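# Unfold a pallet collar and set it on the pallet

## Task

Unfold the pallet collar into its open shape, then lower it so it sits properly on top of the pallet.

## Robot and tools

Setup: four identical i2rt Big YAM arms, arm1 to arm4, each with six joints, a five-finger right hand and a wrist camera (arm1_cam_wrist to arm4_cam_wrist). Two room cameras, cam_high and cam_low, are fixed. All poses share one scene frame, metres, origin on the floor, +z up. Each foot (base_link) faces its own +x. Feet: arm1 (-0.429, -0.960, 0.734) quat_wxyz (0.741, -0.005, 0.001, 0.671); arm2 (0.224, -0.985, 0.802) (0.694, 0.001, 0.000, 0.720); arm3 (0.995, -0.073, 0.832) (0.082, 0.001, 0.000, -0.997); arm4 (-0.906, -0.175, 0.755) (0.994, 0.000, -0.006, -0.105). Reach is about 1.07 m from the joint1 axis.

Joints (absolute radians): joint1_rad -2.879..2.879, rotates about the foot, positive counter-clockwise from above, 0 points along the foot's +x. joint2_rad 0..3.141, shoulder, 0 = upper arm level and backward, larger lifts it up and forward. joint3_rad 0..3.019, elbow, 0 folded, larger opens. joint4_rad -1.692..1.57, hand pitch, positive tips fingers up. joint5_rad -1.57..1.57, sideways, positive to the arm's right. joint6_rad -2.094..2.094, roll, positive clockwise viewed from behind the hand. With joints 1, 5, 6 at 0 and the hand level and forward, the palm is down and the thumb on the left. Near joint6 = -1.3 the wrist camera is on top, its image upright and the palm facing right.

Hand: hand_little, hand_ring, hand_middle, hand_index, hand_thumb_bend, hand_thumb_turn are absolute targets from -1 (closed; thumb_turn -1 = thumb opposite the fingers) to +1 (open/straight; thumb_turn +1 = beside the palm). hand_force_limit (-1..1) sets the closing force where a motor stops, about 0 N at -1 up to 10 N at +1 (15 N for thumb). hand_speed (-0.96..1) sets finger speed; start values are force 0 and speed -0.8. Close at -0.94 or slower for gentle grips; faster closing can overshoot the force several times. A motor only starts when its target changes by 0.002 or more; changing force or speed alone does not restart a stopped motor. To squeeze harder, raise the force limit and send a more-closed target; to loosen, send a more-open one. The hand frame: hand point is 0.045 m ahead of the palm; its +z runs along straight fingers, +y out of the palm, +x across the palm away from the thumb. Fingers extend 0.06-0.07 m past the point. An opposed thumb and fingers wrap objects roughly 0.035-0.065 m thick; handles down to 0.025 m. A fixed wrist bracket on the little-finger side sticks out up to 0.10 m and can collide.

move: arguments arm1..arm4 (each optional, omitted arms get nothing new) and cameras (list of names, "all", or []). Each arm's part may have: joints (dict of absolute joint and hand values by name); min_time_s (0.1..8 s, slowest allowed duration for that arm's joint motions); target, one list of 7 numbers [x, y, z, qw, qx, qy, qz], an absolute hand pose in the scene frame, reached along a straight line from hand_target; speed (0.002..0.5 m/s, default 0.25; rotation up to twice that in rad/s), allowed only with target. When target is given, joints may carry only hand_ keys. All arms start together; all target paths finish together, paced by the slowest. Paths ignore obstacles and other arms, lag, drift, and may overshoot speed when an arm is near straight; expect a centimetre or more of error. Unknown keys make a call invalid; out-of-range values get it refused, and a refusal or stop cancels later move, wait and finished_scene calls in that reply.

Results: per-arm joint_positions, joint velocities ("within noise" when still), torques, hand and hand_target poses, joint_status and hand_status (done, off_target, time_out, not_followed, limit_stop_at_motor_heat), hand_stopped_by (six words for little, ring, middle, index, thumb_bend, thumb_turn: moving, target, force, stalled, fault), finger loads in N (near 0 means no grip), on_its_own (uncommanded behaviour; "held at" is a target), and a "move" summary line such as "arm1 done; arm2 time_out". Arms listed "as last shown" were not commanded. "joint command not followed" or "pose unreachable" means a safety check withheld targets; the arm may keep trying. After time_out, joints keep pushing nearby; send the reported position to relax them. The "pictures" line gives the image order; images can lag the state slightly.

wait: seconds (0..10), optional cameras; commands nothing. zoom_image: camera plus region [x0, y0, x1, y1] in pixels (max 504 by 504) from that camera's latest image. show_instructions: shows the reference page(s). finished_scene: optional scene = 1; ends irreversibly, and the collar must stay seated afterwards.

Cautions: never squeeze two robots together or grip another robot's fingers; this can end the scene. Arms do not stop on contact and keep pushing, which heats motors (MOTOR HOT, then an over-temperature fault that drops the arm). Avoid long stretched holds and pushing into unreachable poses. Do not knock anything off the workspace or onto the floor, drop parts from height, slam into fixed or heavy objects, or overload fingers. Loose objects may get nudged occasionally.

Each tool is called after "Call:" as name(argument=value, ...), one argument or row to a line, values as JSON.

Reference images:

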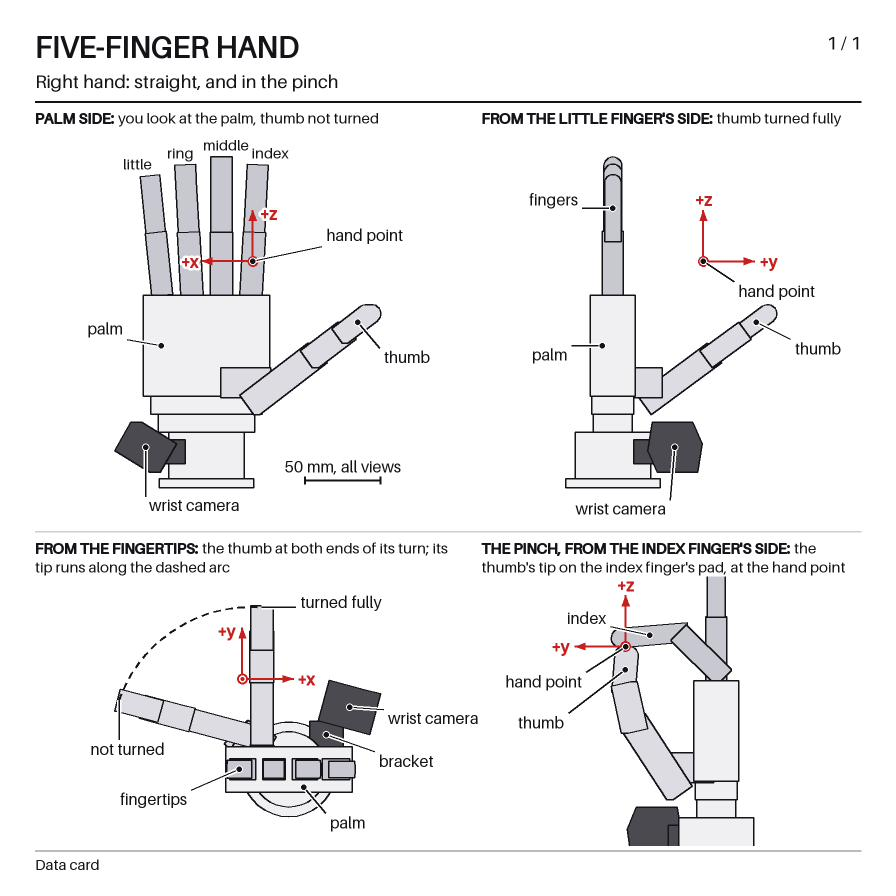

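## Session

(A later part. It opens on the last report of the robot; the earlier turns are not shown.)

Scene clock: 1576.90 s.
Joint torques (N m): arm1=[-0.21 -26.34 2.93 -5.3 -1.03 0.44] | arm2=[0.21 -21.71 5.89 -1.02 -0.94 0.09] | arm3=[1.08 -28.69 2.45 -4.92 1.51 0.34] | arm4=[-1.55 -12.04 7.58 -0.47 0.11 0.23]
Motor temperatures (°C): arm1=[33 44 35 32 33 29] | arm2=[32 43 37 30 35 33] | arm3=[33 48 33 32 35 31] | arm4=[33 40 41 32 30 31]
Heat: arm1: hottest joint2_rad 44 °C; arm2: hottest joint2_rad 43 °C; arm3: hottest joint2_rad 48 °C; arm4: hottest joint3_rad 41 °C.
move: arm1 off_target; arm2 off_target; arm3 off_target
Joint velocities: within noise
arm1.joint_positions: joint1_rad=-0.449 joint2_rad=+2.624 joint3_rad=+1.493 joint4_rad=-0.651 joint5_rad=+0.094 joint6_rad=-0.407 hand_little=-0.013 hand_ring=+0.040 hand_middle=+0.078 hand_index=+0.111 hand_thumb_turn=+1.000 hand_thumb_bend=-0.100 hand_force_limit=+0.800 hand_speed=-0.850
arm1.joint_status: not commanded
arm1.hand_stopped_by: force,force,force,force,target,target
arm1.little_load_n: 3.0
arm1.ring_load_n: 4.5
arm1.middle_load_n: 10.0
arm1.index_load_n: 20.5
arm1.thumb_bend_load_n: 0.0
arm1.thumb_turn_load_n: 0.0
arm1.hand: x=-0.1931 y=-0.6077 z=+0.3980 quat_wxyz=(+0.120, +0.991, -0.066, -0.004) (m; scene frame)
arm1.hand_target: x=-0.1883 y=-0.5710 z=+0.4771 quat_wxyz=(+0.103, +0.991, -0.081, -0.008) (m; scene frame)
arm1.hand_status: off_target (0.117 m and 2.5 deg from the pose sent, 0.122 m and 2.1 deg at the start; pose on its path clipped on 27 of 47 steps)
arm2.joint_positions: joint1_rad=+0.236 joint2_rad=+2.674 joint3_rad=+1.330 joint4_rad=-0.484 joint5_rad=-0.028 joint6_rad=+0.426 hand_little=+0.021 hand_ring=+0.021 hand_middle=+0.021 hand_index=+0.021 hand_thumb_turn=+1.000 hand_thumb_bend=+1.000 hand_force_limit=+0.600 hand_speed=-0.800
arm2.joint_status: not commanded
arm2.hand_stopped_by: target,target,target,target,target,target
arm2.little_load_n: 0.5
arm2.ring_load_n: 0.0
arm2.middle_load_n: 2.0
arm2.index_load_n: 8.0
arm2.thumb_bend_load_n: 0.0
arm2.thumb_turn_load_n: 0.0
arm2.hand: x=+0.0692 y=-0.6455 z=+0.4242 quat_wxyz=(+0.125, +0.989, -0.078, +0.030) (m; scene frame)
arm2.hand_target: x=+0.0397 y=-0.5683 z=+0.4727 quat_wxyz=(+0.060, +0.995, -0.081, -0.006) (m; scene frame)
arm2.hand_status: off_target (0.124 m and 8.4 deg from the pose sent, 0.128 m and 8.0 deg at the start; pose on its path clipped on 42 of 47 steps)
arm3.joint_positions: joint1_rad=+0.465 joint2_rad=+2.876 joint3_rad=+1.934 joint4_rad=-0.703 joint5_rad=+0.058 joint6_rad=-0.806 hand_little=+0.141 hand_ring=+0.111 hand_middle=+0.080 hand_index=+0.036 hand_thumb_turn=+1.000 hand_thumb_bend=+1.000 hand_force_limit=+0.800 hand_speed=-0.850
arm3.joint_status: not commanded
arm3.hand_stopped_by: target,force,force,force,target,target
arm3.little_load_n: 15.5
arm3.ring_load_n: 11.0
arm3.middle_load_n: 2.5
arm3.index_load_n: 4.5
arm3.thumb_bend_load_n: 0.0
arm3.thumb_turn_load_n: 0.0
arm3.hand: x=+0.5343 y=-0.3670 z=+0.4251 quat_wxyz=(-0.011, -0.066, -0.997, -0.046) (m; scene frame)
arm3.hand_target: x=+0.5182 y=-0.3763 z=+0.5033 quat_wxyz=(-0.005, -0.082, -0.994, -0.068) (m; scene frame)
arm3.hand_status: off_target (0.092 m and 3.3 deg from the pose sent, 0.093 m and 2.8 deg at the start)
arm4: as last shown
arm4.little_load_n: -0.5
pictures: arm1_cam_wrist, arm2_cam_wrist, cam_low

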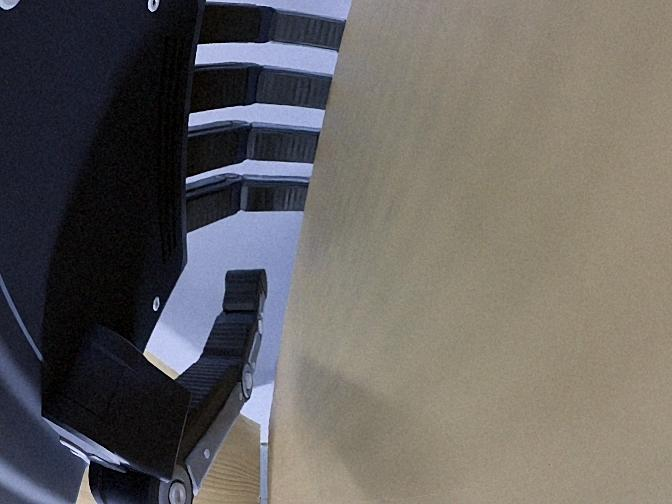

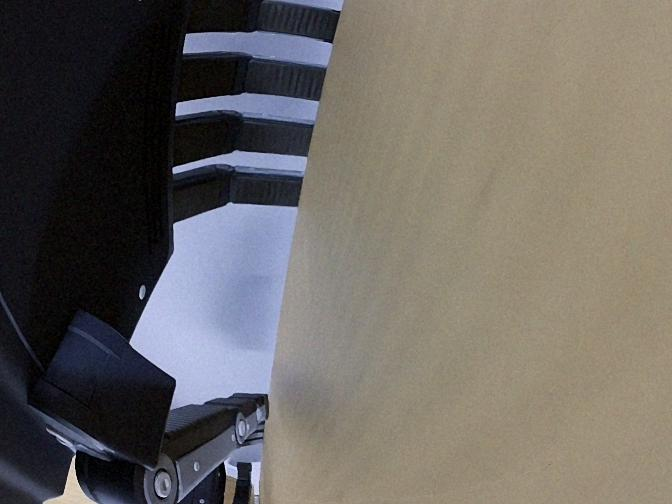

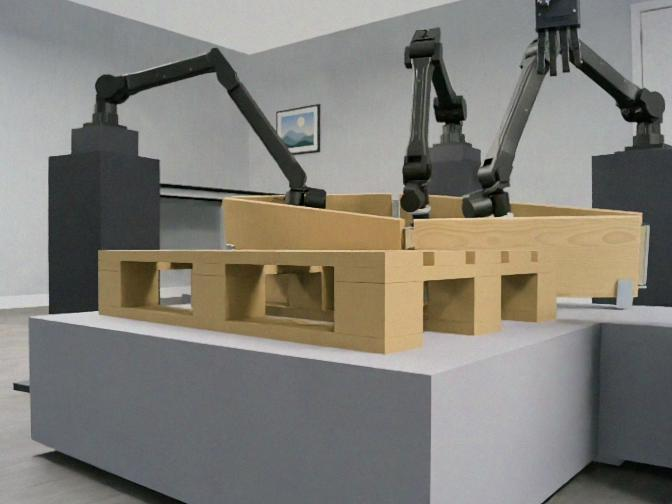

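Call:
move(
  arm1={"joints": {"hand_index": 0.15, "hand_little": -0.1, "hand_ring": -0.1, "hand_force_limit": 0.9, "hand_speed": -0.85}},
  arm3={"joints": {"hand_middle": -0.1, "hand_index": -0.1, "hand_force_limit": 0.8, "hand_speed": -0.85}},
  cameras=[],
)

Call:
move(
  arm1={"target": [-0.190, -0.595, 0.494, 0.1045, 0.9912, -0.0814, -0.0086], "speed": 0.05},
  arm2={"target": [0.060, -0.615, 0.515, 0.080, 0.9934, -0.0817, -0.005], "speed": 0.05},
  arm3={"target": [0.528, -0.370, 0.520, 0.0057, 0.0817, 0.9942, 0.0696], "speed": 0.05},
  cameras=["arm1_cam_wrist", "arm2_cam_wrist", "cam_low"],
)

Scene clock: 1594.63 s.
Joint torques (N m): arm1=[-0.03 -26.46 2.88 -5.24 -1 0.49] | arm2=[0.15 -21.48 5.93 -0.95 -0.94 0.09] | arm3=[0.85 -27.34 2.76 -4.67 1.52 0.37] | arm4=[-1.49 -11.99 7.57 -0.47 0.11 0.22]
Motor temperatures (°C): arm1=[33 47 35 32 34 29] | arm2=[32 44 37 30 35 33] | arm3=[33 52 33 32 36 31] | arm4=[33 40 41 32 30 31]
Heat: arm1: hottest joint2_rad 47 °C; arm2: hottest joint2_rad 44 °C; arm3: hottest joint2_rad 52 °C; arm4: hottest joint3_rad 41 °C.
move: arm1 off_target; arm3 off_target
Joint velocities: within noise
arm1.joint_positions: joint1_rad=-0.449 joint2_rad=+2.624 joint3_rad=+1.493 joint4_rad=-0.653 joint5_rad=+0.092 joint6_rad=-0.412 hand_little=-0.036 hand_ring=+0.030 hand_middle=+0.078 hand_index=+0.150 hand_thumb_turn=+1.000 hand_thumb_bend=-0.100 hand_force_limit=+0.900 hand_speed=-0.850
arm1.joint_status: hand_little off_target (ended at -0.036, target -0.100); hand_ring off_target (ended at +0.030, target -0.100); the others done
arm1.hand_stopped_by: force,force,force,target,target,target
arm1.little_load_n: 15.0
arm1.ring_load_n: 10.5
arm1.middle_load_n: 11.5
arm1.index_load_n: 1.0
arm1.thumb_bend_load_n: 0.0
arm1.thumb_turn_load_n: 0.0
arm1.hand: x=-0.1933 y=-0.6081 z=+0.3982 quat_wxyz=(+0.120, +0.991, -0.064, -0.005) (m; scene frame)
arm1.hand_target: x=-0.1884 y=-0.5708 z=+0.4770 quat_wxyz=(+0.103, +0.991, -0.081, -0.008) (m; scene frame)
arm1.hand_status: not commanded
arm2, arm4: as last shown
arm2.joint_positions: joint1_rad=+0.236 joint2_rad=+2.671 joint3_rad=+1.330 joint4_rad=-0.486 joint5_rad=-0.028 joint6_rad=+0.426 hand_little=+0.021 hand_ring=+0.021 hand_middle=+0.021 hand_index=+0.021 hand_thumb_turn=+1.000 hand_thumb_bend=+1.000 hand_force_limit=+0.600 hand_speed=-0.800
arm2.little_load_n: 0.0
arm2.middle_load_n: 1.5
arm2.hand: x=+0.0689 y=-0.6444 z=+0.4254 quat_wxyz=(+0.124, +0.989, -0.078, +0.030) (m; scene frame)
arm2.hand_target: x=+0.0396 y=-0.5678 z=+0.4728 quat_wxyz=(+0.060, +0.995, -0.081, -0.006) (m; scene frame)
arm3.joint_positions: joint1_rad=+0.463 joint2_rad=+2.871 joint3_rad=+1.930 joint4_rad=-0.703 joint5_rad=+0.056 joint6_rad=-0.806 hand_little=+0.141 hand_ring=+0.111 hand_middle=+0.058 hand_index=+0.036 hand_thumb_turn=+1.000 hand_thumb_bend=+1.000 hand_force_limit=+0.800 hand_speed=-0.850
arm3.joint_status: hand_middle off_target (ended at +0.058, target -0.100); hand_index off_target (ended at +0.036, target -0.100); the others done
arm3.hand_stopped_by: target,force,force,force,target,target
arm3.little_load_n: 12.5
arm3.ring_load_n: 6.5
arm3.middle_load_n: 11.5
arm3.index_load_n: 0.0
arm3.thumb_bend_load_n: 0.0
arm3.thumb_turn_load_n: 0.0
arm3.hand: x=+0.5342 y=-0.3664 z=+0.4268 quat_wxyz=(-0.011, -0.067, -0.997, -0.046) (m; scene frame)
arm3.hand_target: x=+0.5190 y=-0.3763 z=+0.5031 quat_wxyz=(-0.005, -0.081, -0.994, -0.068) (m; scene frame)
arm3.hand_status: not commanded
arm4.little_load_n: 0.0
arm4.ring_load_n: 0.5
pictures: none
No camera images: "cameras" was empty.

Scene clock: 1596.80 s.
Joint torques (N m): arm1=[0.15 -24.35 1.83 -3.96 -0.34 0.64] | arm2=[-0.32 -13.63 2.84 -0.61 -0.18 0.04] | arm3=[1.44 -26.58 2.97 -3.96 1.7 0.36] | arm4=[-1.61 -11.93 7.58 -0.5 0.11 0.22]
Motor temperatures (°C): arm1=[33 47 35 32 34 29] | arm2=[32 44 37 30 35 33] | arm3=[33 51 33 32 36 31] | arm4=[33 40 41 32 30 31]
Heat: arm1: hottest joint2_rad 47 °C; arm2: hottest joint2_rad 44 °C; arm3: hottest joint2_rad 51 °C; arm4: hottest joint3_rad 41 °C.
move: arm1 off_target; arm2 done; arm3 off_target
Joint velocities: within noise
arm1.joint_positions: joint1_rad=-0.476 joint2_rad=+2.552 joint3_rad=+1.416 joint4_rad=-0.644 joint5_rad=+0.080 joint6_rad=-0.448 hand_little=-0.037 hand_ring=+0.031 hand_middle=+0.080 hand_index=+0.150 hand_thumb_turn=+1.000 hand_thumb_bend=-0.100 hand_force_limit=+0.900 hand_speed=-0.850
arm1.joint_status: not commanded
arm1.hand_stopped_by: force,force,force,target,target,target
arm1.little_load_n: 0.0
arm1.ring_load_n: 22.5
arm1.middle_load_n: 31.5
arm1.index_load_n: 1.0
arm1.thumb_bend_load_n: 0.0
arm1.thumb_turn_load_n: 0.0
arm1.hand: x=-0.1901 y=-0.6231 z=+0.4229 quat_wxyz=(+0.115, +0.992, -0.059, -0.013) (m; scene frame)
arm1.hand_target: x=-0.1900 y=-0.5968 z=+0.4853 quat_wxyz=(+0.103, +0.991, -0.081, -0.008) (m; scene frame)
arm1.hand_status: off_target (0.076 m and 2.8 deg from the pose sent, 0.097 m and 2.7 deg at the start)
arm2.joint_positions: joint1_rad=+0.225 joint2_rad=+2.430 joint3_rad=+1.200 joint4_rad=-0.483 joint5_rad=-0.057 joint6_rad=+0.420 hand_little=+0.021 hand_ring=+0.021 hand_middle=+0.020 hand_index=+0.020 hand_thumb_turn=+1.000 hand_thumb_bend=+1.000 hand_force_limit=+0.600 hand_speed=-0.800
arm2.joint_status: not commanded
arm2.hand_stopped_by: target,target,target,target,target,target
arm2.little_load_n: 0.0
arm2.ring_load_n: 0.0
arm2.middle_load_n: 0.0
arm2.index_load_n: 0.0
arm2.thumb_bend_load_n: 0.0
arm2.thumb_turn_load_n: 0.0
arm2.hand: x=+0.0592 y=-0.6134 z=+0.5131 quat_wxyz=(+0.076, +0.994, -0.081, -0.004) (m; scene frame)
arm2.hand_target: x=+0.0587 y=-0.6145 z=+0.5148 quat_wxyz=(+0.080, +0.993, -0.085, -0.005) (m; scene frame)
arm2.hand_status: done (0.003 m and 0.5 deg from the pose sent, 0.095 m and 6.5 deg at the start)
arm3.joint_positions: joint1_rad=+0.466 joint2_rad=+2.819 joint3_rad=+1.862 joint4_rad=-0.703 joint5_rad=+0.052 joint6_rad=-0.812 hand_little=+0.141 hand_ring=+0.111 hand_middle=+0.057 hand_index=+0.036 hand_thumb_turn=+1.000 hand_thumb_bend=+1.000 hand_force_limit=+0.800 hand_speed=-0.850
arm3.joint_status: not commanded
arm3.hand_stopped_by: target,force,force,force,target,target
arm3.little_load_n: 17.5
arm3.ring_load_n: 6.0
arm3.middle_load_n: 9.5
arm3.index_load_n: 0.0
arm3.thumb_bend_load_n: 0.0
arm3.thumb_turn_load_n: 0.0
arm3.hand: x=+0.5442 y=-0.3618 z=+0.4445 quat_wxyz=(-0.019, -0.062, -0.997, -0.049) (m; scene frame)
arm3.hand_target: x=+0.5279 y=-0.3717 z=+0.5120 quat_wxyz=(-0.004, -0.080, -0.994, -0.068) (m; scene frame)
arm3.hand_status: off_target (0.078 m and 3.6 deg from the pose sent, 0.093 m and 3.3 deg at the start)
arm4: as last shown
arm4.ring_load_n: 0.0
pictures: arm1_cam_wrist, arm2_cam_wrist, cam_low

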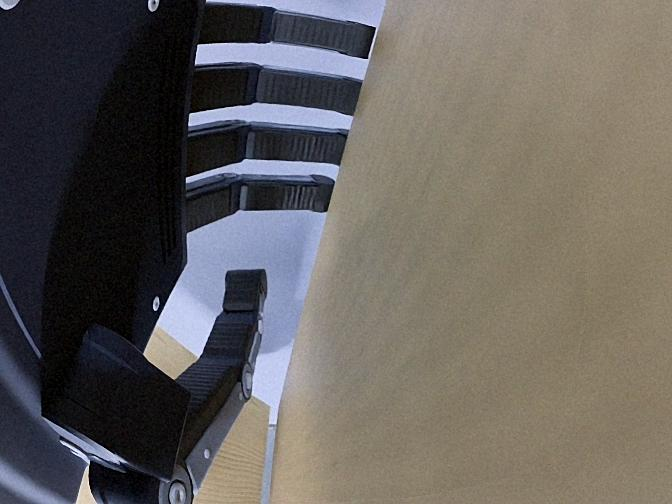

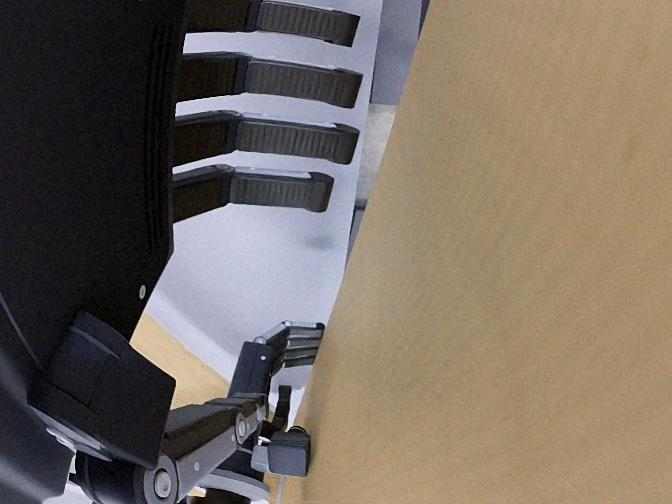

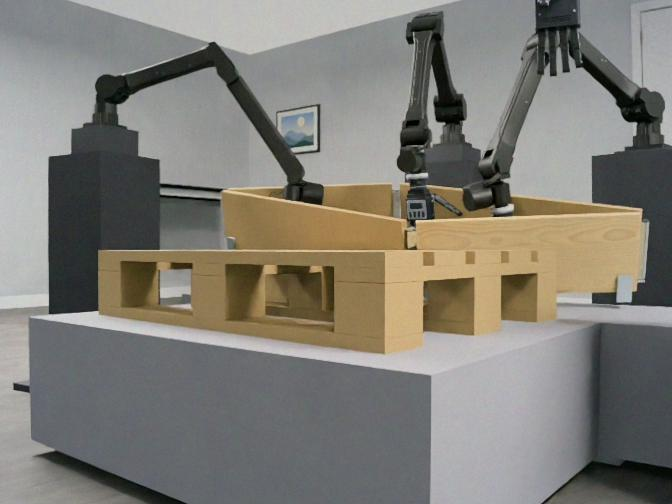

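Call:
move(
  arm2={"target": [0.058, -0.600, 0.418, 0.1045, 0.9912, -0.0814, -0.0086], "speed": 0.2, "joints": {"hand_little": 0.26, "hand_ring": 0.26, "hand_middle": 0.26, "hand_index": 0.26, "hand_speed": 0.3}},
  cameras=["arm2_cam_wrist"],
)

Scene clock: 1602.07 s.
Joint torques (N m): arm1=[0.38 -24.41 1.87 -3.96 -0.31 0.64] | arm2=[-1.03 -14.56 3.82 -0.68 -0.21 -0.12] | arm3=[0.56 -26.46 3.14 -4.15 1.72 0.39] | arm4=[-1.44 -11.87 7.6 -0.47 0.11 0.21]
Motor temperatures (°C): arm1=[33 46 35 32 33 29] | arm2=[32 43 37 30 35 33] | arm3=[33 50 33 32 37 31] | arm4=[33 40 41 32 30 31]
Heat: arm1: hottest joint2_rad 46 °C; arm2: hottest joint2_rad 43 °C; arm3: hottest joint2_rad 50 °C; arm4: hottest joint3_rad 41 °C.
move: arm2 off_target
Joint velocities: within noise
arm1, arm3, arm4: as last shown
arm2.joint_positions: joint1_rad=+0.219 joint2_rad=+2.705 joint3_rad=+1.410 joint4_rad=-0.483 joint5_rad=-0.077 joint6_rad=+0.411 hand_little=+0.260 hand_ring=+0.260 hand_middle=+0.260 hand_index=+0.260 hand_thumb_turn=+1.000 hand_thumb_bend=+1.000 hand_force_limit=+0.600 hand_speed=+0.300
arm2.joint_status: all done
arm2.hand_stopped_by: target,target,target,target,target,target
arm2.little_load_n: 0.0
arm2.ring_load_n: 0.0
arm2.middle_load_n: 0.0
arm2.index_load_n: 0.0
arm2.thumb_bend_load_n: 0.0
arm2.thumb_turn_load_n: 0.0
arm2.hand: x=+0.0580 y=-0.6124 z=+0.4155 quat_wxyz=(+0.109, +0.991, -0.081, -0.003) (m; scene frame)
arm2.hand_target: x=+0.0586 y=-0.6004 z=+0.4180 quat_wxyz=(+0.104, +0.991, -0.082, -0.009) (m; scene frame)
arm2.hand_status: off_target (0.013 m and 0.8 deg from the pose sent, 0.096 m and 3.4 deg at the start)
pictures: arm2_cam_wrist

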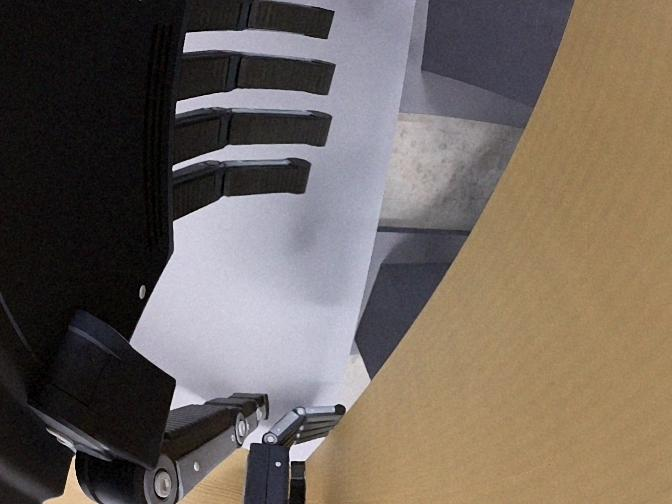

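Call:
zoom_image(
  camera="arm2_cam_wrist",
  region=[180, 0, 672, 504],
)

Scaled by 1.000.

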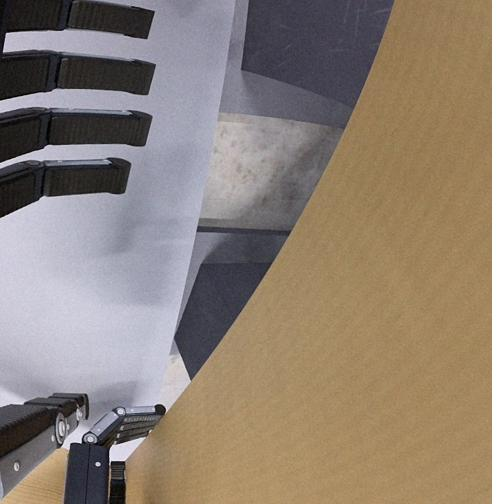

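Call:
move(
  arm2={"target": [0.056, -0.630, 0.462, 0.0872, 0.9928, -0.0817, -0.0071], "speed": 0.2},
  cameras=["arm2_cam_wrist"],
)

Scene clock: 1613.03 s.
Joint torques (N m): arm1=[0.44 -24.41 1.83 -4 -0.32 0.64] | arm2=[0.56 -15.09 1.33 0.14 0.16 0.08] | arm3=[0.97 -25.29 3.02 -3.82 1.73 0.46] | arm4=[-1.61 -11.93 7.6 -0.51 0.11 0.22]
Motor temperatures (°C): arm1=[33 44 34 32 33 30] | arm2=[32 42 37 30 34 33] | arm3=[33 49 33 31 38 31] | arm4=[33 40 41 32 30 31]
Heat: arm1: hottest joint2_rad 44 °C; arm2: hottest joint2_rad 42 °C; arm3: hottest joint2_rad 49 °C; arm4: hottest joint3_rad 41 °C.
move: arm2 off_target
Joint velocities: within noise
arm1, arm3: as last shown
arm1.little_load_n: -0.5
arm2.joint_positions: joint1_rad=+0.223 joint2_rad=+2.579 joint3_rad=+1.241 joint4_rad=-0.423 joint5_rad=-0.077 joint6_rad=+0.420 hand_little=+0.260 hand_ring=+0.260 hand_middle=+0.260 hand_index=+0.260 hand_thumb_turn=+1.000 hand_thumb_bend=+1.000 hand_force_limit=+0.600 hand_speed=+0.300
arm2.joint_status: not commanded
arm2.hand_stopped_by: target,target,target,target,target,target
arm2.little_load_n: 0.0
arm2.ring_load_n: 0.0
arm2.middle_load_n: 0.0
arm2.index_load_n: 0.0
arm2.thumb_bend_load_n: 0.0
arm2.thumb_turn_load_n: 0.0
arm2.hand: x=+0.0627 y=-0.6389 z=+0.4555 quat_wxyz=(+0.101, +0.991, -0.083, -0.005) (m; scene frame)
arm2.hand_target: x=+0.0561 y=-0.6293 z=+0.4623 quat_wxyz=(+0.087, +0.993, -0.082, -0.007) (m; scene frame)
arm2.hand_status: off_target (0.013 m and 1.7 deg from the pose sent, 0.050 m and 2.6 deg at the start)
arm4.joint_positions: joint1_rad=+0.286 joint2_rad=+1.585 joint3_rad=+1.197 joint4_rad=-1.177 joint5_rad=+0.001 joint6_rad=+1.347 hand_little=+1.000 hand_ring=+1.000 hand_middle=+1.000 hand_index=+1.000 hand_thumb_turn=-1.000 hand_thumb_bend=+1.000 hand_force_limit=+0.950 hand_speed=+0.200
arm4.joint_status: not commanded
arm4.hand_stopped_by: target,target,target,target,target,target
arm4.little_load_n: 0.0
arm4.ring_load_n: 0.0
arm4.middle_load_n: 0.0
arm4.index_load_n: 0.0
arm4.thumb_bend_load_n: 0.0
arm4.thumb_turn_load_n: 0.0
arm4.hand: x=-0.4460 y=-0.0742 z=+0.8561 quat_wxyz=(-0.009, +0.149, -0.989, +0.003) (m; scene frame)
arm4.hand_target: x=-0.4495 y=-0.0791 z=+0.8538 quat_wxyz=(-0.001, +0.137, -0.991, +0.004) (m; scene frame)
arm4.hand_status: not commanded
pictures: arm2_cam_wrist

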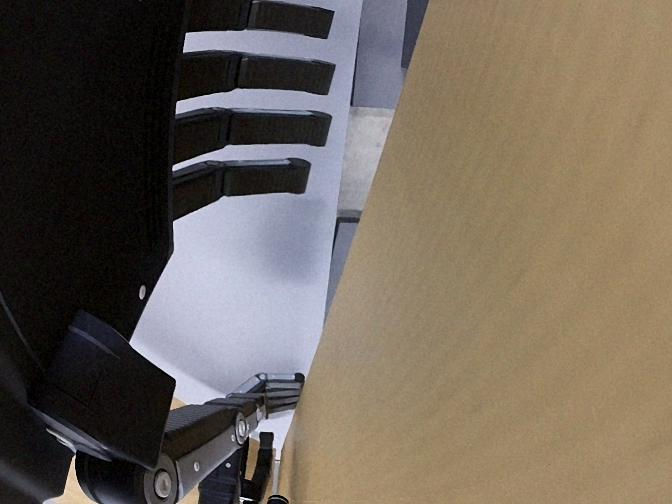

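Call:
move(
  arm2={"target": [0.050, -0.680, 0.462, 0.1045, 0.9912, -0.0814, -0.0086], "speed": 0.15},
  cameras=["arm2_cam_wrist"],
)

Scene clock: 1617.73 s.
Joint torques (N m): arm1=[0.73 -24.29 2.24 -4 -0.25 0.64] | arm2=[1.73 -14.45 -1.66 -0.21 -0.47 0.3] | arm3=[0.09 -26.11 2.99 -3.85 1.71 0.4] | arm4=[-1.61 -12.16 7.56 -0.51 0.11 0.22]
Motor temperatures (°C): arm1=[33 44 34 32 33 30] | arm2=[32 42 37 30 34 33] | arm3=[33 49 33 31 38 31] | arm4=[33 40 41 32 30 31]
Heat: arm1: hottest joint2_rad 44 °C; arm2: hottest joint2_rad 42 °C; arm3: hottest joint2_rad 49 °C; arm4: hottest joint3_rad 41 °C.
move: arm2 off_target
Joint velocities: within noise
arm1, arm3, arm4: as last shown
arm1.joint_positions: joint1_rad=-0.480 joint2_rad=+2.552 joint3_rad=+1.408 joint4_rad=-0.644 joint5_rad=+0.079 joint6_rad=-0.448 hand_little=-0.037 hand_ring=+0.031 hand_middle=+0.082 hand_index=+0.150 hand_thumb_turn=+1.000 hand_thumb_bend=-0.100 hand_force_limit=+0.900 hand_speed=-0.850
arm1.little_load_n: 0.0
arm1.ring_load_n: 21.0
arm1.middle_load_n: 30.0
arm1.index_load_n: 3.0
arm1.hand: x=-0.1912 y=-0.6279 z=+0.4226 quat_wxyz=(+0.117, +0.991, -0.061, -0.016) (m; scene frame)
arm1.hand_target: x=-0.1899 y=-0.5973 z=+0.4853 quat_wxyz=(+0.104, +0.991, -0.081, -0.009) (m; scene frame)
arm2.joint_positions: joint1_rad=+0.249 joint2_rad=+2.565 joint3_rad=+1.171 joint4_rad=-0.343 joint5_rad=-0.082 joint6_rad=+0.425 hand_little=+0.260 hand_ring=+0.260 hand_middle=+0.260 hand_index=+0.260 hand_thumb_turn=+1.000 hand_thumb_bend=+1.000 hand_force_limit=+0.600 hand_speed=+0.300
arm2.joint_status: not commanded
arm2.hand_stopped_by: target,target,target,target,target,target
arm2.little_load_n: 0.0
arm2.ring_load_n: 0.0
arm2.middle_load_n: 0.0
arm2.index_load_n: 0.0
arm2.thumb_bend_load_n: 0.0
arm2.thumb_turn_load_n: 0.0
arm2.hand: x=+0.0576 y=-0.6600 z=+0.4543 quat_wxyz=(+0.091, +0.993, -0.072, -0.010) (m; scene frame)
arm2.hand_target: x=+0.0490 y=-0.6735 z=+0.4618 quat_wxyz=(+0.099, +0.992, -0.077, -0.010) (m; scene frame)
arm2.hand_status: off_target (0.023 m and 1.8 deg from the pose sent, 0.043 m and 0.6 deg at the start)
arm3.joint_positions: joint1_rad=+0.478 joint2_rad=+2.819 joint3_rad=+1.862 joint4_rad=-0.703 joint5_rad=+0.052 joint6_rad=-0.814 hand_little=+0.141 hand_ring=+0.111 hand_middle=+0.057 hand_index=+0.036 hand_thumb_turn=+1.000 hand_thumb_bend=+1.000 hand_force_limit=+0.800 hand_speed=-0.850
arm3.little_load_n: 16.0
arm3.ring_load_n: 5.0
arm3.middle_load_n: 9.0
arm3.hand: x=+0.5477 y=-0.3672 z=+0.4445 quat_wxyz=(-0.019, -0.056, -0.997, -0.049) (m; scene frame)
arm3.hand_target: x=+0.5297 y=-0.3747 z=+0.5120 quat_wxyz=(-0.004, -0.077, -0.995, -0.068) (m; scene frame)
pictures: arm2_cam_wrist

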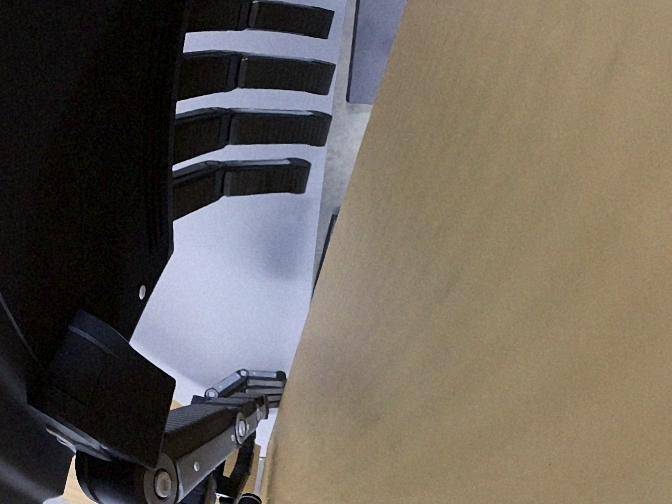

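Call:
move(
  arm2={"target": [0.054, -0.645, 0.455, 0.1902, 0.9783, -0.0804, -0.0156], "speed": 0.2},
  cameras=["arm2_cam_wrist"],
)

Scene clock: 1623.00 s.
Joint torques (N m): arm1=[0.73 -24.41 2.17 -4.1 -0.22 0.64] | arm2=[-0.73 -13.16 3.34 -1.17 -0.27 -0.13] | arm3=[1.2 -26.58 3.18 -3.9 1.68 0.42] | arm4=[-1.67 -11.99 7.61 -0.49 0.1 0.22]
Motor temperatures (°C): arm1=[33 44 34 32 33 30] | arm2=[32 42 37 30 34 33] | arm3=[33 49 33 31 38 31] | arm4=[33 40 41 32 30 31]
Heat: arm1: hottest joint2_rad 44 °C; arm2: hottest joint2_rad 42 °C; arm3: hottest joint2_rad 49 °C; arm4: hottest joint3_rad 41 °C.
move: arm2 done
Joint velocities: within noise
arm1, arm3, arm4: as last shown
arm1.joint_positions: joint1_rad=-0.480 joint2_rad=+2.552 joint3_rad=+1.411 joint4_rad=-0.642 joint5_rad=+0.077 joint6_rad=-0.448 hand_little=-0.037 hand_ring=+0.031 hand_middle=+0.082 hand_index=+0.150 hand_thumb_turn=+1.000 hand_thumb_bend=-0.100 hand_force_limit=+0.900 hand_speed=-0.850
arm1.ring_load_n: 23.0
arm1.index_load_n: 1.5
arm1.hand: x=-0.1903 y=-0.6259 z=+0.4225 quat_wxyz=(+0.115, +0.991, -0.062, -0.016) (m; scene frame)
arm1.hand_target: x=-0.1897 y=-0.5967 z=+0.4855 quat_wxyz=(+0.103, +0.991, -0.081, -0.009) (m; scene frame)
arm2.joint_positions: joint1_rad=+0.223 joint2_rad=+2.654 joint3_rad=+1.364 joint4_rad=-0.636 joint5_rad=-0.146 joint6_rad=+0.407 hand_little=+0.260 hand_ring=+0.260 hand_middle=+0.260 hand_index=+0.260 hand_thumb_turn=+1.000 hand_thumb_bend=+1.000 hand_force_limit=+0.600 hand_speed=+0.300
arm2.joint_status: not commanded
arm2.hand_stopped_by: target,target,target,target,target,target
arm2.little_load_n: 0.0
arm2.ring_load_n: 0.0
arm2.middle_load_n: 0.0
arm2.index_load_n: 0.0
arm2.thumb_bend_load_n: 0.0
arm2.thumb_turn_load_n: 0.0
arm2.hand: x=+0.0538 y=-0.6533 z=+0.4565 quat_wxyz=(+0.189, +0.978, -0.085, -0.011) (m; scene frame)
arm2.hand_target: x=+0.0552 y=-0.6513 z=+0.4547 quat_wxyz=(+0.195, +0.977, -0.084, -0.013) (m; scene frame)
arm2.hand_status: done (0.008 m and 0.8 deg from the pose sent, 0.015 m and 11.5 deg at the start)
arm3.joint_positions: joint1_rad=+0.471 joint2_rad=+2.819 joint3_rad=+1.859 joint4_rad=-0.703 joint5_rad=+0.052 joint6_rad=-0.814 hand_little=+0.141 hand_ring=+0.111 hand_middle=+0.057 hand_index=+0.036 hand_thumb_turn=+1.000 hand_thumb_bend=+1.000 hand_force_limit=+0.800 hand_speed=-0.850
arm3.ring_load_n: 5.5
arm3.middle_load_n: 10.0
arm3.hand: x=+0.5469 y=-0.3628 z=+0.4441 quat_wxyz=(-0.020, -0.059, -0.997, -0.050) (m; scene frame)
arm3.hand_target: x=+0.5272 y=-0.3713 z=+0.5121 quat_wxyz=(-0.004, -0.080, -0.994, -0.068) (m; scene frame)
pictures: arm2_cam_wrist

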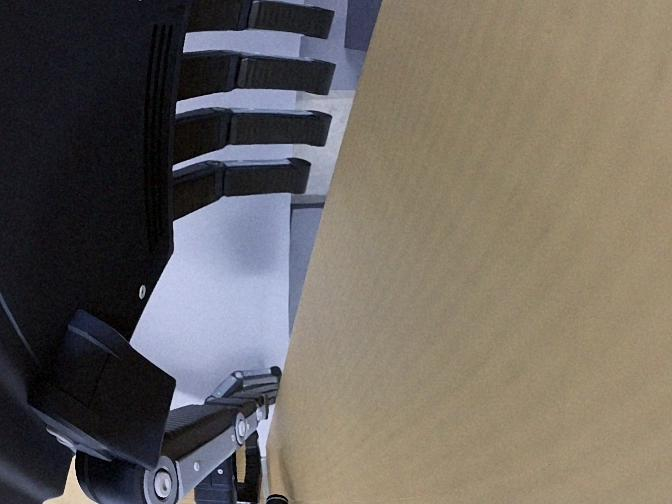

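Call:
move(
  arm2={"target": [0.050, -0.683, 0.455, 0.2070, 0.9749, -0.0801, -0.0170], "speed": 0.15},
  cameras=["arm2_cam_wrist"],
)

Scene clock: 1625.13 s.
Joint torques (N m): arm1=[0.79 -24.29 2.21 -4.08 -0.19 0.64] | arm2=[0.79 -13.33 0.61 -0.16 -0.3 -0.04] | arm3=[0.79 -26.34 3.38 -4.03 1.72 0.44] | arm4=[-1.55 -11.93 7.56 -0.49 0.11 0.23]
Motor temperatures (°C): arm1=[33 44 34 32 33 30] | arm2=[32 42 37 30 34 33] | arm3=[33 49 33 31 38 31] | arm4=[33 40 41 32 30 31]
Heat: arm1: hottest joint2_rad 44 °C; arm2: hottest joint2_rad 42 °C; arm3: hottest joint2_rad 49 °C; arm4: hottest joint3_rad 41 °C.
move: arm2 done
Joint velocities: within noise
arm1, arm3, arm4: as last shown
arm1.ring_load_n: 22.5
arm2.joint_positions: joint1_rad=+0.228 joint2_rad=+2.654 joint3_rad=+1.316 joint4_rad=-0.618 joint5_rad=-0.169 joint6_rad=+0.410 hand_little=+0.260 hand_ring=+0.260 hand_middle=+0.260 hand_index=+0.260 hand_thumb_turn=+1.000 hand_thumb_bend=+1.000 hand_force_limit=+0.600 hand_speed=+0.300
arm2.joint_status: not commanded
arm2.hand_stopped_by: target,target,target,target,target,target
arm2.little_load_n: 0.0
arm2.ring_load_n: 0.0
arm2.middle_load_n: 0.0
arm2.index_load_n: 0.0
arm2.thumb_bend_load_n: 0.0
arm2.thumb_turn_load_n: 0.0
arm2.hand: x=+0.0541 y=-0.6777 z=+0.4574 quat_wxyz=(+0.206, +0.974, -0.087, -0.016) (m; scene frame)
arm2.hand_target: x=+0.0501 y=-0.6834 z=+0.4554 quat_wxyz=(+0.207, +0.975, -0.080, -0.017) (m; scene frame)
arm2.hand_status: done (0.007 m and 0.8 deg from the pose sent, 0.030 m and 2.2 deg at the start)
arm3.little_load_n: 15.5
arm3.middle_load_n: 9.5
pictures: arm2_cam_wrist

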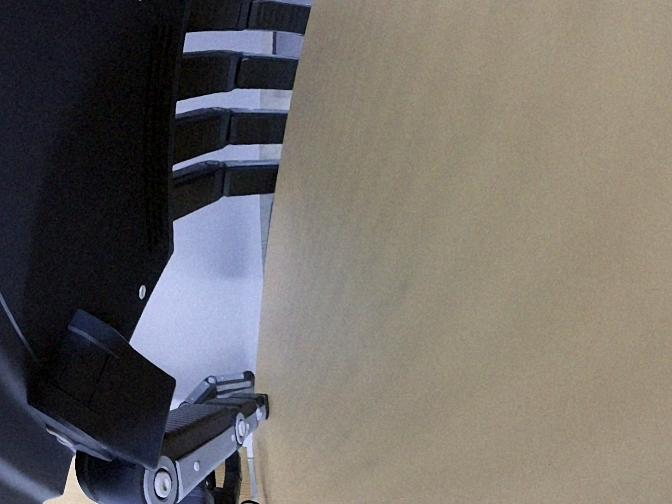

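Call:
move(
  arm2={"joints": {"hand_little": -0.05, "hand_ring": -0.05, "hand_middle": -0.05, "hand_index": -0.05, "hand_force_limit": 1.0, "hand_speed": -0.7}},
  cameras=[],
)

Call:
move(
  arm2={"target": [0.048, -0.675, 0.505, 0.1736, 0.9813, -0.0806, -0.0143], "speed": 0.1},
  cameras=["arm2_cam_wrist", "cam_low"],
)

Scene clock: 1628.17 s.
Joint torques (N m): arm1=[0.5 -24 2.26 -4.03 -0.34 0.65] | arm2=[0.67 -14.33 0.49 -1.06 -0.37 -0.07] | arm3=[0.03 -25.58 3.32 -3.97 1.71 0.49] | arm4=[-1.55 -12.04 7.57 -0.47 0.11 0.22]
Motor temperatures (°C): arm1=[33 44 34 32 33 30] | arm2=[32 41 37 30 34 33] | arm3=[33 48 33 31 38 31] | arm4=[33 40 41 32 30 31]
Heat: arm1: hottest joint2_rad 44 °C; arm2: hottest joint2_rad 41 °C; arm3: hottest joint2_rad 48 °C; arm4: hottest joint3_rad 41 °C.
move: arm2 done
Joint velocities: within noise
arm1, arm3, arm4: as last shown
arm1.joint_positions: joint1_rad=-0.480 joint2_rad=+2.552 joint3_rad=+1.410 joint4_rad=-0.642 joint5_rad=+0.080 joint6_rad=-0.448 hand_little=-0.037 hand_ring=+0.031 hand_middle=+0.082 hand_index=+0.150 hand_thumb_turn=+1.000 hand_thumb_bend=-0.100 hand_force_limit=+0.900 hand_speed=-0.850
arm1.ring_load_n: 17.5
arm1.middle_load_n: 25.0
arm1.index_load_n: 0.5
arm1.hand: x=-0.1903 y=-0.6270 z=+0.4225 quat_wxyz=(+0.117, +0.991, -0.061, -0.015) (m; scene frame)
arm1.hand_target: x=-0.1901 y=-0.5973 z=+0.4854 quat_wxyz=(+0.104, +0.991, -0.081, -0.009) (m; scene frame)
arm2.joint_positions: joint1_rad=+0.229 joint2_rad=+2.670 joint3_rad=+1.316 joint4_rad=-0.593 joint5_rad=-0.166 joint6_rad=+0.413 hand_little=-0.050 hand_ring=-0.050 hand_middle=-0.050 hand_index=-0.048 hand_thumb_turn=+1.000 hand_thumb_bend=+1.000 hand_force_limit=+1.000 hand_speed=-0.700
arm2.joint_status: all done
arm2.hand_stopped_by: target,target,target,target,target,target
arm2.little_load_n: 0.0
arm2.ring_load_n: 0.0
arm2.middle_load_n: 0.0
arm2.index_load_n: 5.5
arm2.thumb_bend_load_n: 0.0
arm2.thumb_turn_load_n: 0.0
arm2.hand: x=+0.0546 y=-0.6796 z=+0.4489 quat_wxyz=(+0.202, +0.975, -0.087, -0.015) (m; scene frame)
arm2.hand_target: x=+0.0503 y=-0.6834 z=+0.4551 quat_wxyz=(+0.207, +0.975, -0.081, -0.017) (m; scene frame)
arm2.hand_status: not commanded
arm3.joint_positions: joint1_rad=+0.471 joint2_rad=+2.819 joint3_rad=+1.859 joint4_rad=-0.703 joint5_rad=+0.050 joint6_rad=-0.814 hand_little=+0.141 hand_ring=+0.111 hand_middle=+0.057 hand_index=+0.036 hand_thumb_turn=+1.000 hand_thumb_bend=+1.000 hand_force_limit=+0.800 hand_speed=-0.850
arm3.little_load_n: 15.0
arm3.ring_load_n: 4.5
arm3.middle_load_n: 8.5
arm3.hand: x=+0.5471 y=-0.3630 z=+0.4440 quat_wxyz=(-0.020, -0.059, -0.997, -0.049) (m; scene frame)
arm3.hand_target: x=+0.5273 y=-0.3714 z=+0.5121 quat_wxyz=(-0.005, -0.080, -0.994, -0.067) (m; scene frame)
pictures: none
No camera images: "cameras" was empty.

Scene clock: 1629.20 s.
Joint torques (N m): arm1=[1.2 -23.36 2.95 -3.67 -0.56 0.64] | arm2=[0.62 -20.6 -2.25 -1.65 -0.56 -0.1] | arm3=[-0.26 -25.41 3.36 -3.96 1.77 0.36] | arm4=[-1.61 -11.99 7.57 -0.47 0.11 0.23]
Motor temperatures (°C): arm1=[33 44 34 32 33 30] | arm2=[32 41 37 30 34 33] | arm3=[33 48 33 31 38 31] | arm4=[33 40 41 32 30 31]
Heat: arm1: hottest joint2_rad 44 °C; arm2: hottest joint2_rad 41 °C; arm3: hottest joint2_rad 48 °C; arm4: hottest joint3_rad 41 °C.
move: arm2 off_target
Joint velocities: within noise
arm1, arm3, arm4: as last shown
arm1.joint_positions: joint1_rad=-0.485 joint2_rad=+2.540 joint3_rad=+1.399 joint4_rad=-0.653 joint5_rad=+0.086 joint6_rad=-0.448 hand_little=-0.037 hand_ring=+0.031 hand_middle=+0.082 hand_index=+0.150 hand_thumb_turn=+1.000 hand_thumb_bend=-0.100 hand_force_limit=+0.900 hand_speed=-0.850
arm1.ring_load_n: 11.0
arm1.middle_load_n: 20.0
arm1.index_load_n: 1.0
arm1.hand: x=-0.1898 y=-0.6317 z=+0.4284 quat_wxyz=(+0.122, +0.990, -0.063, -0.014) (m; scene frame)
arm1.hand_target: x=-0.1900 y=-0.5972 z=+0.4857 quat_wxyz=(+0.104, +0.991, -0.081, -0.008) (m; scene frame)
arm2.joint_positions: joint1_rad=+0.242 joint2_rad=+2.619 joint3_rad=+1.247 joint4_rad=-0.549 joint5_rad=-0.137 joint6_rad=+0.433 hand_little=-0.050 hand_ring=-0.050 hand_middle=-0.050 hand_index=-0.047 hand_thumb_turn=+1.000 hand_thumb_bend=+1.000 hand_force_limit=+1.000 hand_speed=-0.700
arm2.joint_status: not commanded
arm2.hand_stopped_by: target,target,target,target,target,target
arm2.little_load_n: 0.0
arm2.ring_load_n: 0.0
arm2.middle_load_n: 0.0
arm2.index_load_n: 12.0
arm2.thumb_bend_load_n: 0.0
arm2.thumb_turn_load_n: 0.5
arm2.hand: x=+0.0571 y=-0.6872 z=+0.4601 quat_wxyz=(+0.185, +0.979, -0.088, -0.003) (m; scene frame)
arm2.hand_target: x=+0.0462 y=-0.6706 z=+0.4999 quat_wxyz=(+0.169, +0.982, -0.079, -0.016) (m; scene frame)
arm2.hand_status: off_target (0.047 m and 2.0 deg from the pose sent, 0.057 m and 3.4 deg at the start)
arm3.joint_positions: joint1_rad=+0.482 joint2_rad=+2.811 joint3_rad=+1.859 joint4_rad=-0.703 joint5_rad=+0.050 joint6_rad=-0.809 hand_little=+0.141 hand_ring=+0.111 hand_middle=+0.057 hand_index=+0.036 hand_thumb_turn=+1.000 hand_thumb_bend=+1.000 hand_force_limit=+0.800 hand_speed=-0.850
arm3.little_load_n: 16.0
arm3.ring_load_n: 5.0
arm3.middle_load_n: 8.0
arm3.hand: x=+0.5473 y=-0.3703 z=+0.4480 quat_wxyz=(-0.017, -0.056, -0.997, -0.047) (m; scene frame)
arm3.hand_target: x=+0.5291 y=-0.3753 z=+0.5129 quat_wxyz=(-0.004, -0.077, -0.995, -0.067) (m; scene frame)
arm4.ring_load_n: 0.5
arm4.middle_load_n: -0.5
pictures: arm2_cam_wrist, cam_low

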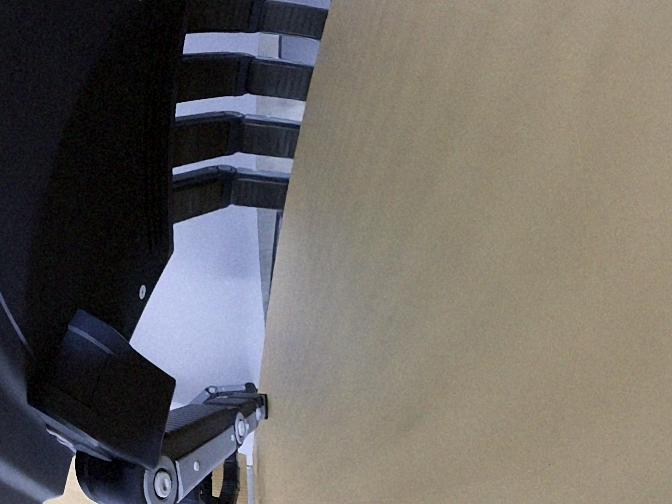

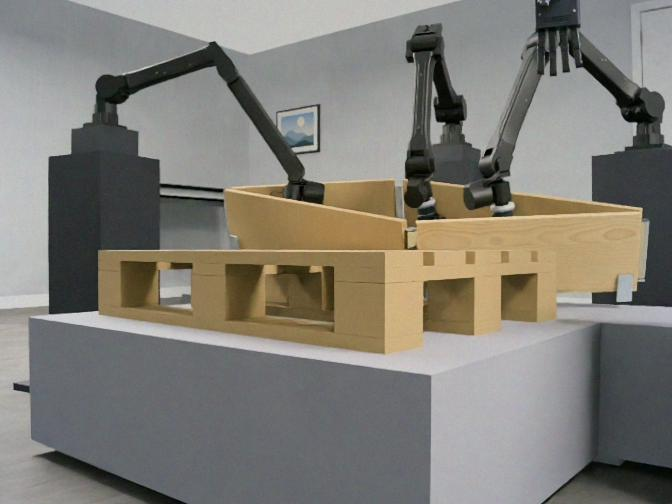

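Call:
move(
  arm1={"target": [-0.190, -0.615, 0.420, 0.1045, 0.9912, -0.0814, -0.0086], "speed": 0.05},
  cameras=["arm1_cam_wrist"],
)

Scene clock: 1635.77 s.
Joint torques (N m): arm1=[-0.62 -15.62 3.77 -0.58 -0.09 0.17] | arm2=[0.56 -20.37 -0.98 -2.25 -1.65 -0.12] | arm3=[-0.21 -25 3.45 -3.43 1.44 0.33] | arm4=[-1.61 -11.99 7.57 -0.46 0.1 0.23]
Motor temperatures (°C): arm1=[33 45 34 32 33 30] | arm2=[32 42 37 30 34 33] | arm3=[33 48 33 31 39 31] | arm4=[33 40 41 32 30 31]
Heat: arm1: hottest joint2_rad 45 °C; arm2: hottest joint2_rad 42 °C; arm3: hottest joint2_rad 48 °C; arm4: hottest joint3_rad 41 °C.
move: arm1 off_target
Joint velocities: within noise
arm1.joint_positions: joint1_rad=-0.474 joint2_rad=+2.563 joint3_rad=+1.407 joint4_rad=-0.618 joint5_rad=+0.069 joint6_rad=-0.418 hand_little=-0.037 hand_ring=+0.029 hand_middle=+0.078 hand_index=+0.150 hand_thumb_turn=+1.000 hand_thumb_bend=-0.100 hand_force_limit=+0.900 hand_speed=-0.850
arm1.joint_status: not commanded
arm1.hand_stopped_by: force,force,force,target,target,target
arm1.little_load_n: -0.5
arm1.ring_load_n: 0.5
arm1.middle_load_n: 0.0
arm1.index_load_n: 0.0
arm1.thumb_bend_load_n: 0.0
arm1.thumb_turn_load_n: 0.0
arm1.hand: x=-0.1961 y=-0.6237 z=+0.4149 quat_wxyz=(+0.110, +0.991, -0.074, -0.015) (m; scene frame)
arm1.hand_target: x=-0.1944 y=-0.6116 z=+0.4208 quat_wxyz=(+0.102, +0.992, -0.077, -0.012) (m; scene frame)
arm1.hand_status: off_target (0.012 m and 1.2 deg from the pose sent, 0.019 m and 3.0 deg at the start)
arm2, arm4: as last shown
arm2.joint_positions: joint1_rad=+0.240 joint2_rad=+2.619 joint3_rad=+1.227 joint4_rad=-0.533 joint5_rad=-0.110 joint6_rad=+0.436 hand_little=-0.050 hand_ring=-0.050 hand_middle=-0.050 hand_index=-0.046 hand_thumb_turn=+1.000 hand_thumb_bend=+1.000 hand_force_limit=+1.000 hand_speed=-0.700
arm2.index_load_n: 23.0
arm2.thumb_bend_load_n: -0.5
arm2.thumb_turn_load_n: 0.0
arm2.hand: x=+0.0649 y=-0.6943 z=+0.4572 quat_wxyz=(+0.183, +0.979, -0.088, +0.010) (m; scene frame)
arm2.hand_target: x=+0.0473 y=-0.6722 z=+0.5000 quat_wxyz=(+0.170, +0.982, -0.080, -0.016) (m; scene frame)
arm3.joint_positions: joint1_rad=+0.482 joint2_rad=+2.802 joint3_rad=+1.855 joint4_rad=-0.724 joint5_rad=+0.058 joint6_rad=-0.809 hand_little=+0.141 hand_ring=+0.111 hand_middle=+0.057 hand_index=+0.036 hand_thumb_turn=+1.000 hand_thumb_bend=+1.000 hand_force_limit=+0.800 hand_speed=-0.850
arm3.joint_status: not commanded
arm3.hand_stopped_by: target,force,force,force,target,target
arm3.little_load_n: 16.0
arm3.ring_load_n: 3.0
arm3.middle_load_n: 4.5
arm3.index_load_n: 0.0
arm3.thumb_bend_load_n: 0.0
arm3.thumb_turn_load_n: 0.0
arm3.hand: x=+0.5492 y=-0.3671 z=+0.4542 quat_wxyz=(-0.021, -0.056, -0.997, -0.055) (m; scene frame)
arm3.hand_target: x=+0.5293 y=-0.3746 z=+0.5128 quat_wxyz=(-0.004, -0.078, -0.995, -0.068) (m; scene frame)
arm3.hand_status: not commanded
arm4.ring_load_n: 0.0
arm4.middle_load_n: 0.0
arm4.index_load_n: 0.5
pictures: arm1_cam_wrist

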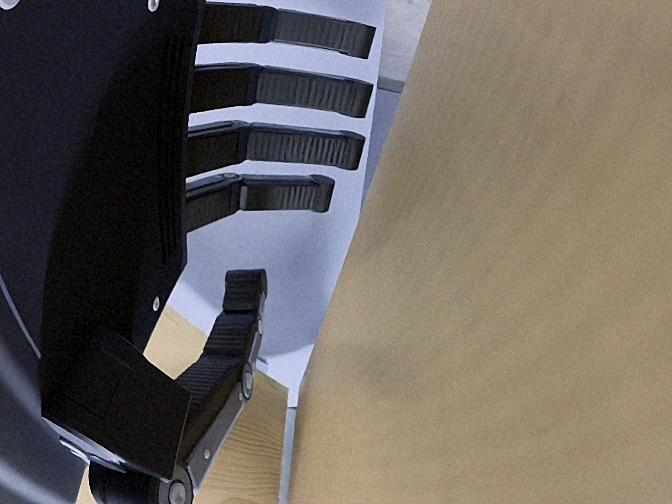

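Call:
move(
  arm1={"target": [-0.194, -0.610, 0.415, 0.1902, 0.9783, -0.0804, -0.0156], "speed": 0.2, "joints": {"hand_little": 0.24, "hand_ring": 0.24, "hand_middle": 0.24, "hand_index": 0.24, "hand_speed": 0.3}},
  cameras=["arm1_cam_wrist"],
)

Call:
move(
  arm1={"target": [-0.200, -0.650, 0.412, 0.1987, 0.9766, -0.0803, -0.0163], "speed": 0.15},
  cameras=["arm1_cam_wrist"],
)

Scene clock: 1641.37 s.
Joint torques (N m): arm1=[-0.79 -14.68 4.42 -0.95 0.29 0.19] | arm2=[0.62 -20.42 -0.96 -2.26 -1.65 -0.12] | arm3=[0.44 -25.93 3.71 -3.15 1.49 0.43] | arm4=[-1.49 -11.87 7.57 -0.49 0.11 0.23]
Motor temperatures (°C): arm1=[33 45 34 32 33 30] | arm2=[32 43 37 30 35 33] | arm3=[33 48 33 31 39 31] | arm4=[33 40 41 32 30 31]
Heat: arm1: hottest joint2_rad 45 °C; arm2: hottest joint2_rad 43 °C; arm3: hottest joint2_rad 48 °C; arm4: hottest joint3_rad 41 °C.
move: arm1 done
Joint velocities: within noise
arm1.joint_positions: joint1_rad=-0.451 joint2_rad=+2.658 joint3_rad=+1.592 joint4_rad=-0.855 joint5_rad=+0.125 joint6_rad=-0.370 hand_little=+0.240 hand_ring=+0.240 hand_middle=+0.240 hand_index=+0.240 hand_thumb_turn=+1.000 hand_thumb_bend=-0.100 hand_force_limit=+0.900 hand_speed=+0.300
arm1.joint_status: all done
arm1.hand_stopped_by: target,target,target,target,target,target
arm1.little_load_n: 0.0
arm1.ring_load_n: 0.0
arm1.middle_load_n: 0.0
arm1.index_load_n: 0.0
arm1.thumb_bend_load_n: 0.0
arm1.thumb_turn_load_n: 0.0
arm1.hand: x=-0.1929 y=-0.6149 z=+0.4165 quat_wxyz=(+0.187, +0.979, -0.078, -0.019) (m; scene frame)
arm1.hand_target: x=-0.1943 y=-0.6105 z=+0.4145 quat_wxyz=(+0.190, +0.978, -0.080, -0.016) (m; scene frame)
arm1.hand_status: done (0.005 m and 0.6 deg from the pose sent, 0.014 m and 9.4 deg at the start)
arm2, arm3, arm4: as last shown
arm2.index_load_n: 23.5
arm3.little_load_n: 16.5
arm4.index_load_n: 0.0
arm4.thumb_bend_load_n: -0.5
pictures: arm1_cam_wrist

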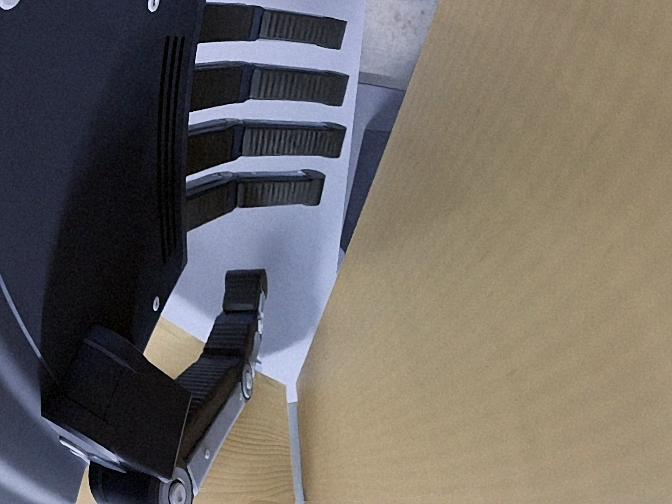

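Scene clock: 1642.37 s.
Joint torques (N m): arm1=[-2.49 -15.74 2.56 -0.06 0.33 -0.08] | arm2=[0.56 -20.42 -0.95 -2.25 -1.65 -0.12] | arm3=[-0.26 -25.23 3.64 -3.17 1.46 0.42] | arm4=[-1.67 -11.99 7.57 -0.49 0.11 0.23]
Motor temperatures (°C): arm1=[33 45 34 32 33 30] | arm2=[32 43 37 30 35 33] | arm3=[33 48 33 31 39 31] | arm4=[33 40 41 32 30 31]
Heat: arm1: hottest joint2_rad 45 °C; arm2: hottest joint2_rad 43 °C; arm3: hottest joint2_rad 48 °C; arm4: hottest joint3_rad 41 °C.
move: arm1 off_target
Joint velocities: within noise
arm1.joint_positions: joint1_rad=-0.463 joint2_rad=+2.658 joint3_rad=+1.493 joint4_rad=-0.802 joint5_rad=+0.141 joint6_rad=-0.369 hand_little=+0.240 hand_ring=+0.240 hand_middle=+0.240 hand_index=+0.240 hand_thumb_turn=+1.000 hand_thumb_bend=-0.100 hand_force_limit=+0.900 hand_speed=+0.300
arm1.joint_status: not commanded
arm1.hand_stopped_by: target,target,target,target,target,target
arm1.little_load_n: 0.0
arm1.ring_load_n: 0.5
arm1.middle_load_n: 0.0
arm1.index_load_n: 0.5
arm1.thumb_bend_load_n: 0.0
arm1.thumb_turn_load_n: 0.0
arm1.hand: x=-0.2096 y=-0.6571 z=+0.4077 quat_wxyz=(+0.211, +0.974, -0.082, -0.023) (m; scene frame)
arm1.hand_target: x=-0.1989 y=-0.6504 z=+0.4124 quat_wxyz=(+0.198, +0.977, -0.083, -0.016) (m; scene frame)
arm1.hand_status: off_target (0.013 m and 1.6 deg from the pose sent, 0.036 m and 1.4 deg at the start)
arm2, arm3: as last shown
arm2.index_load_n: 23.0
arm2.thumb_turn_load_n: 0.5
arm4.joint_positions: joint1_rad=+0.286 joint2_rad=+1.585 joint3_rad=+1.197 joint4_rad=-1.177 joint5_rad=+0.001 joint6_rad=+1.347 hand_little=+1.000 hand_ring=+1.000 hand_middle=+1.000 hand_index=+1.000 hand_thumb_turn=-1.000 hand_thumb_bend=+1.000 hand_force_limit=+0.950 hand_speed=+0.200
arm4.joint_status: not commanded
arm4.hand_stopped_by: target,target,target,target,target,target
arm4.little_load_n: 0.0
arm4.ring_load_n: 0.0
arm4.middle_load_n: 0.0
arm4.index_load_n: 0.0
arm4.thumb_bend_load_n: -0.5
arm4.thumb_turn_load_n: 0.0
arm4.hand: x=-0.4460 y=-0.0742 z=+0.8561 quat_wxyz=(-0.009, +0.149, -0.989, +0.003) (m; scene frame)
arm4.hand_target: x=-0.4495 y=-0.0791 z=+0.8538 quat_wxyz=(-0.001, +0.137, -0.991, +0.004) (m; scene frame)
arm4.hand_status: not commanded
pictures: arm1_cam_wrist

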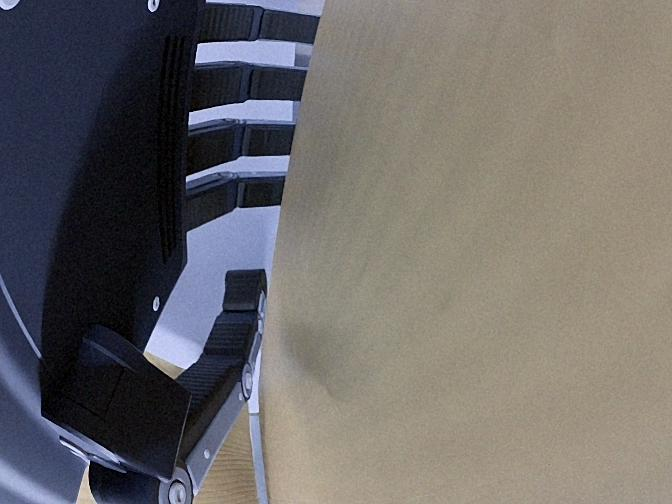

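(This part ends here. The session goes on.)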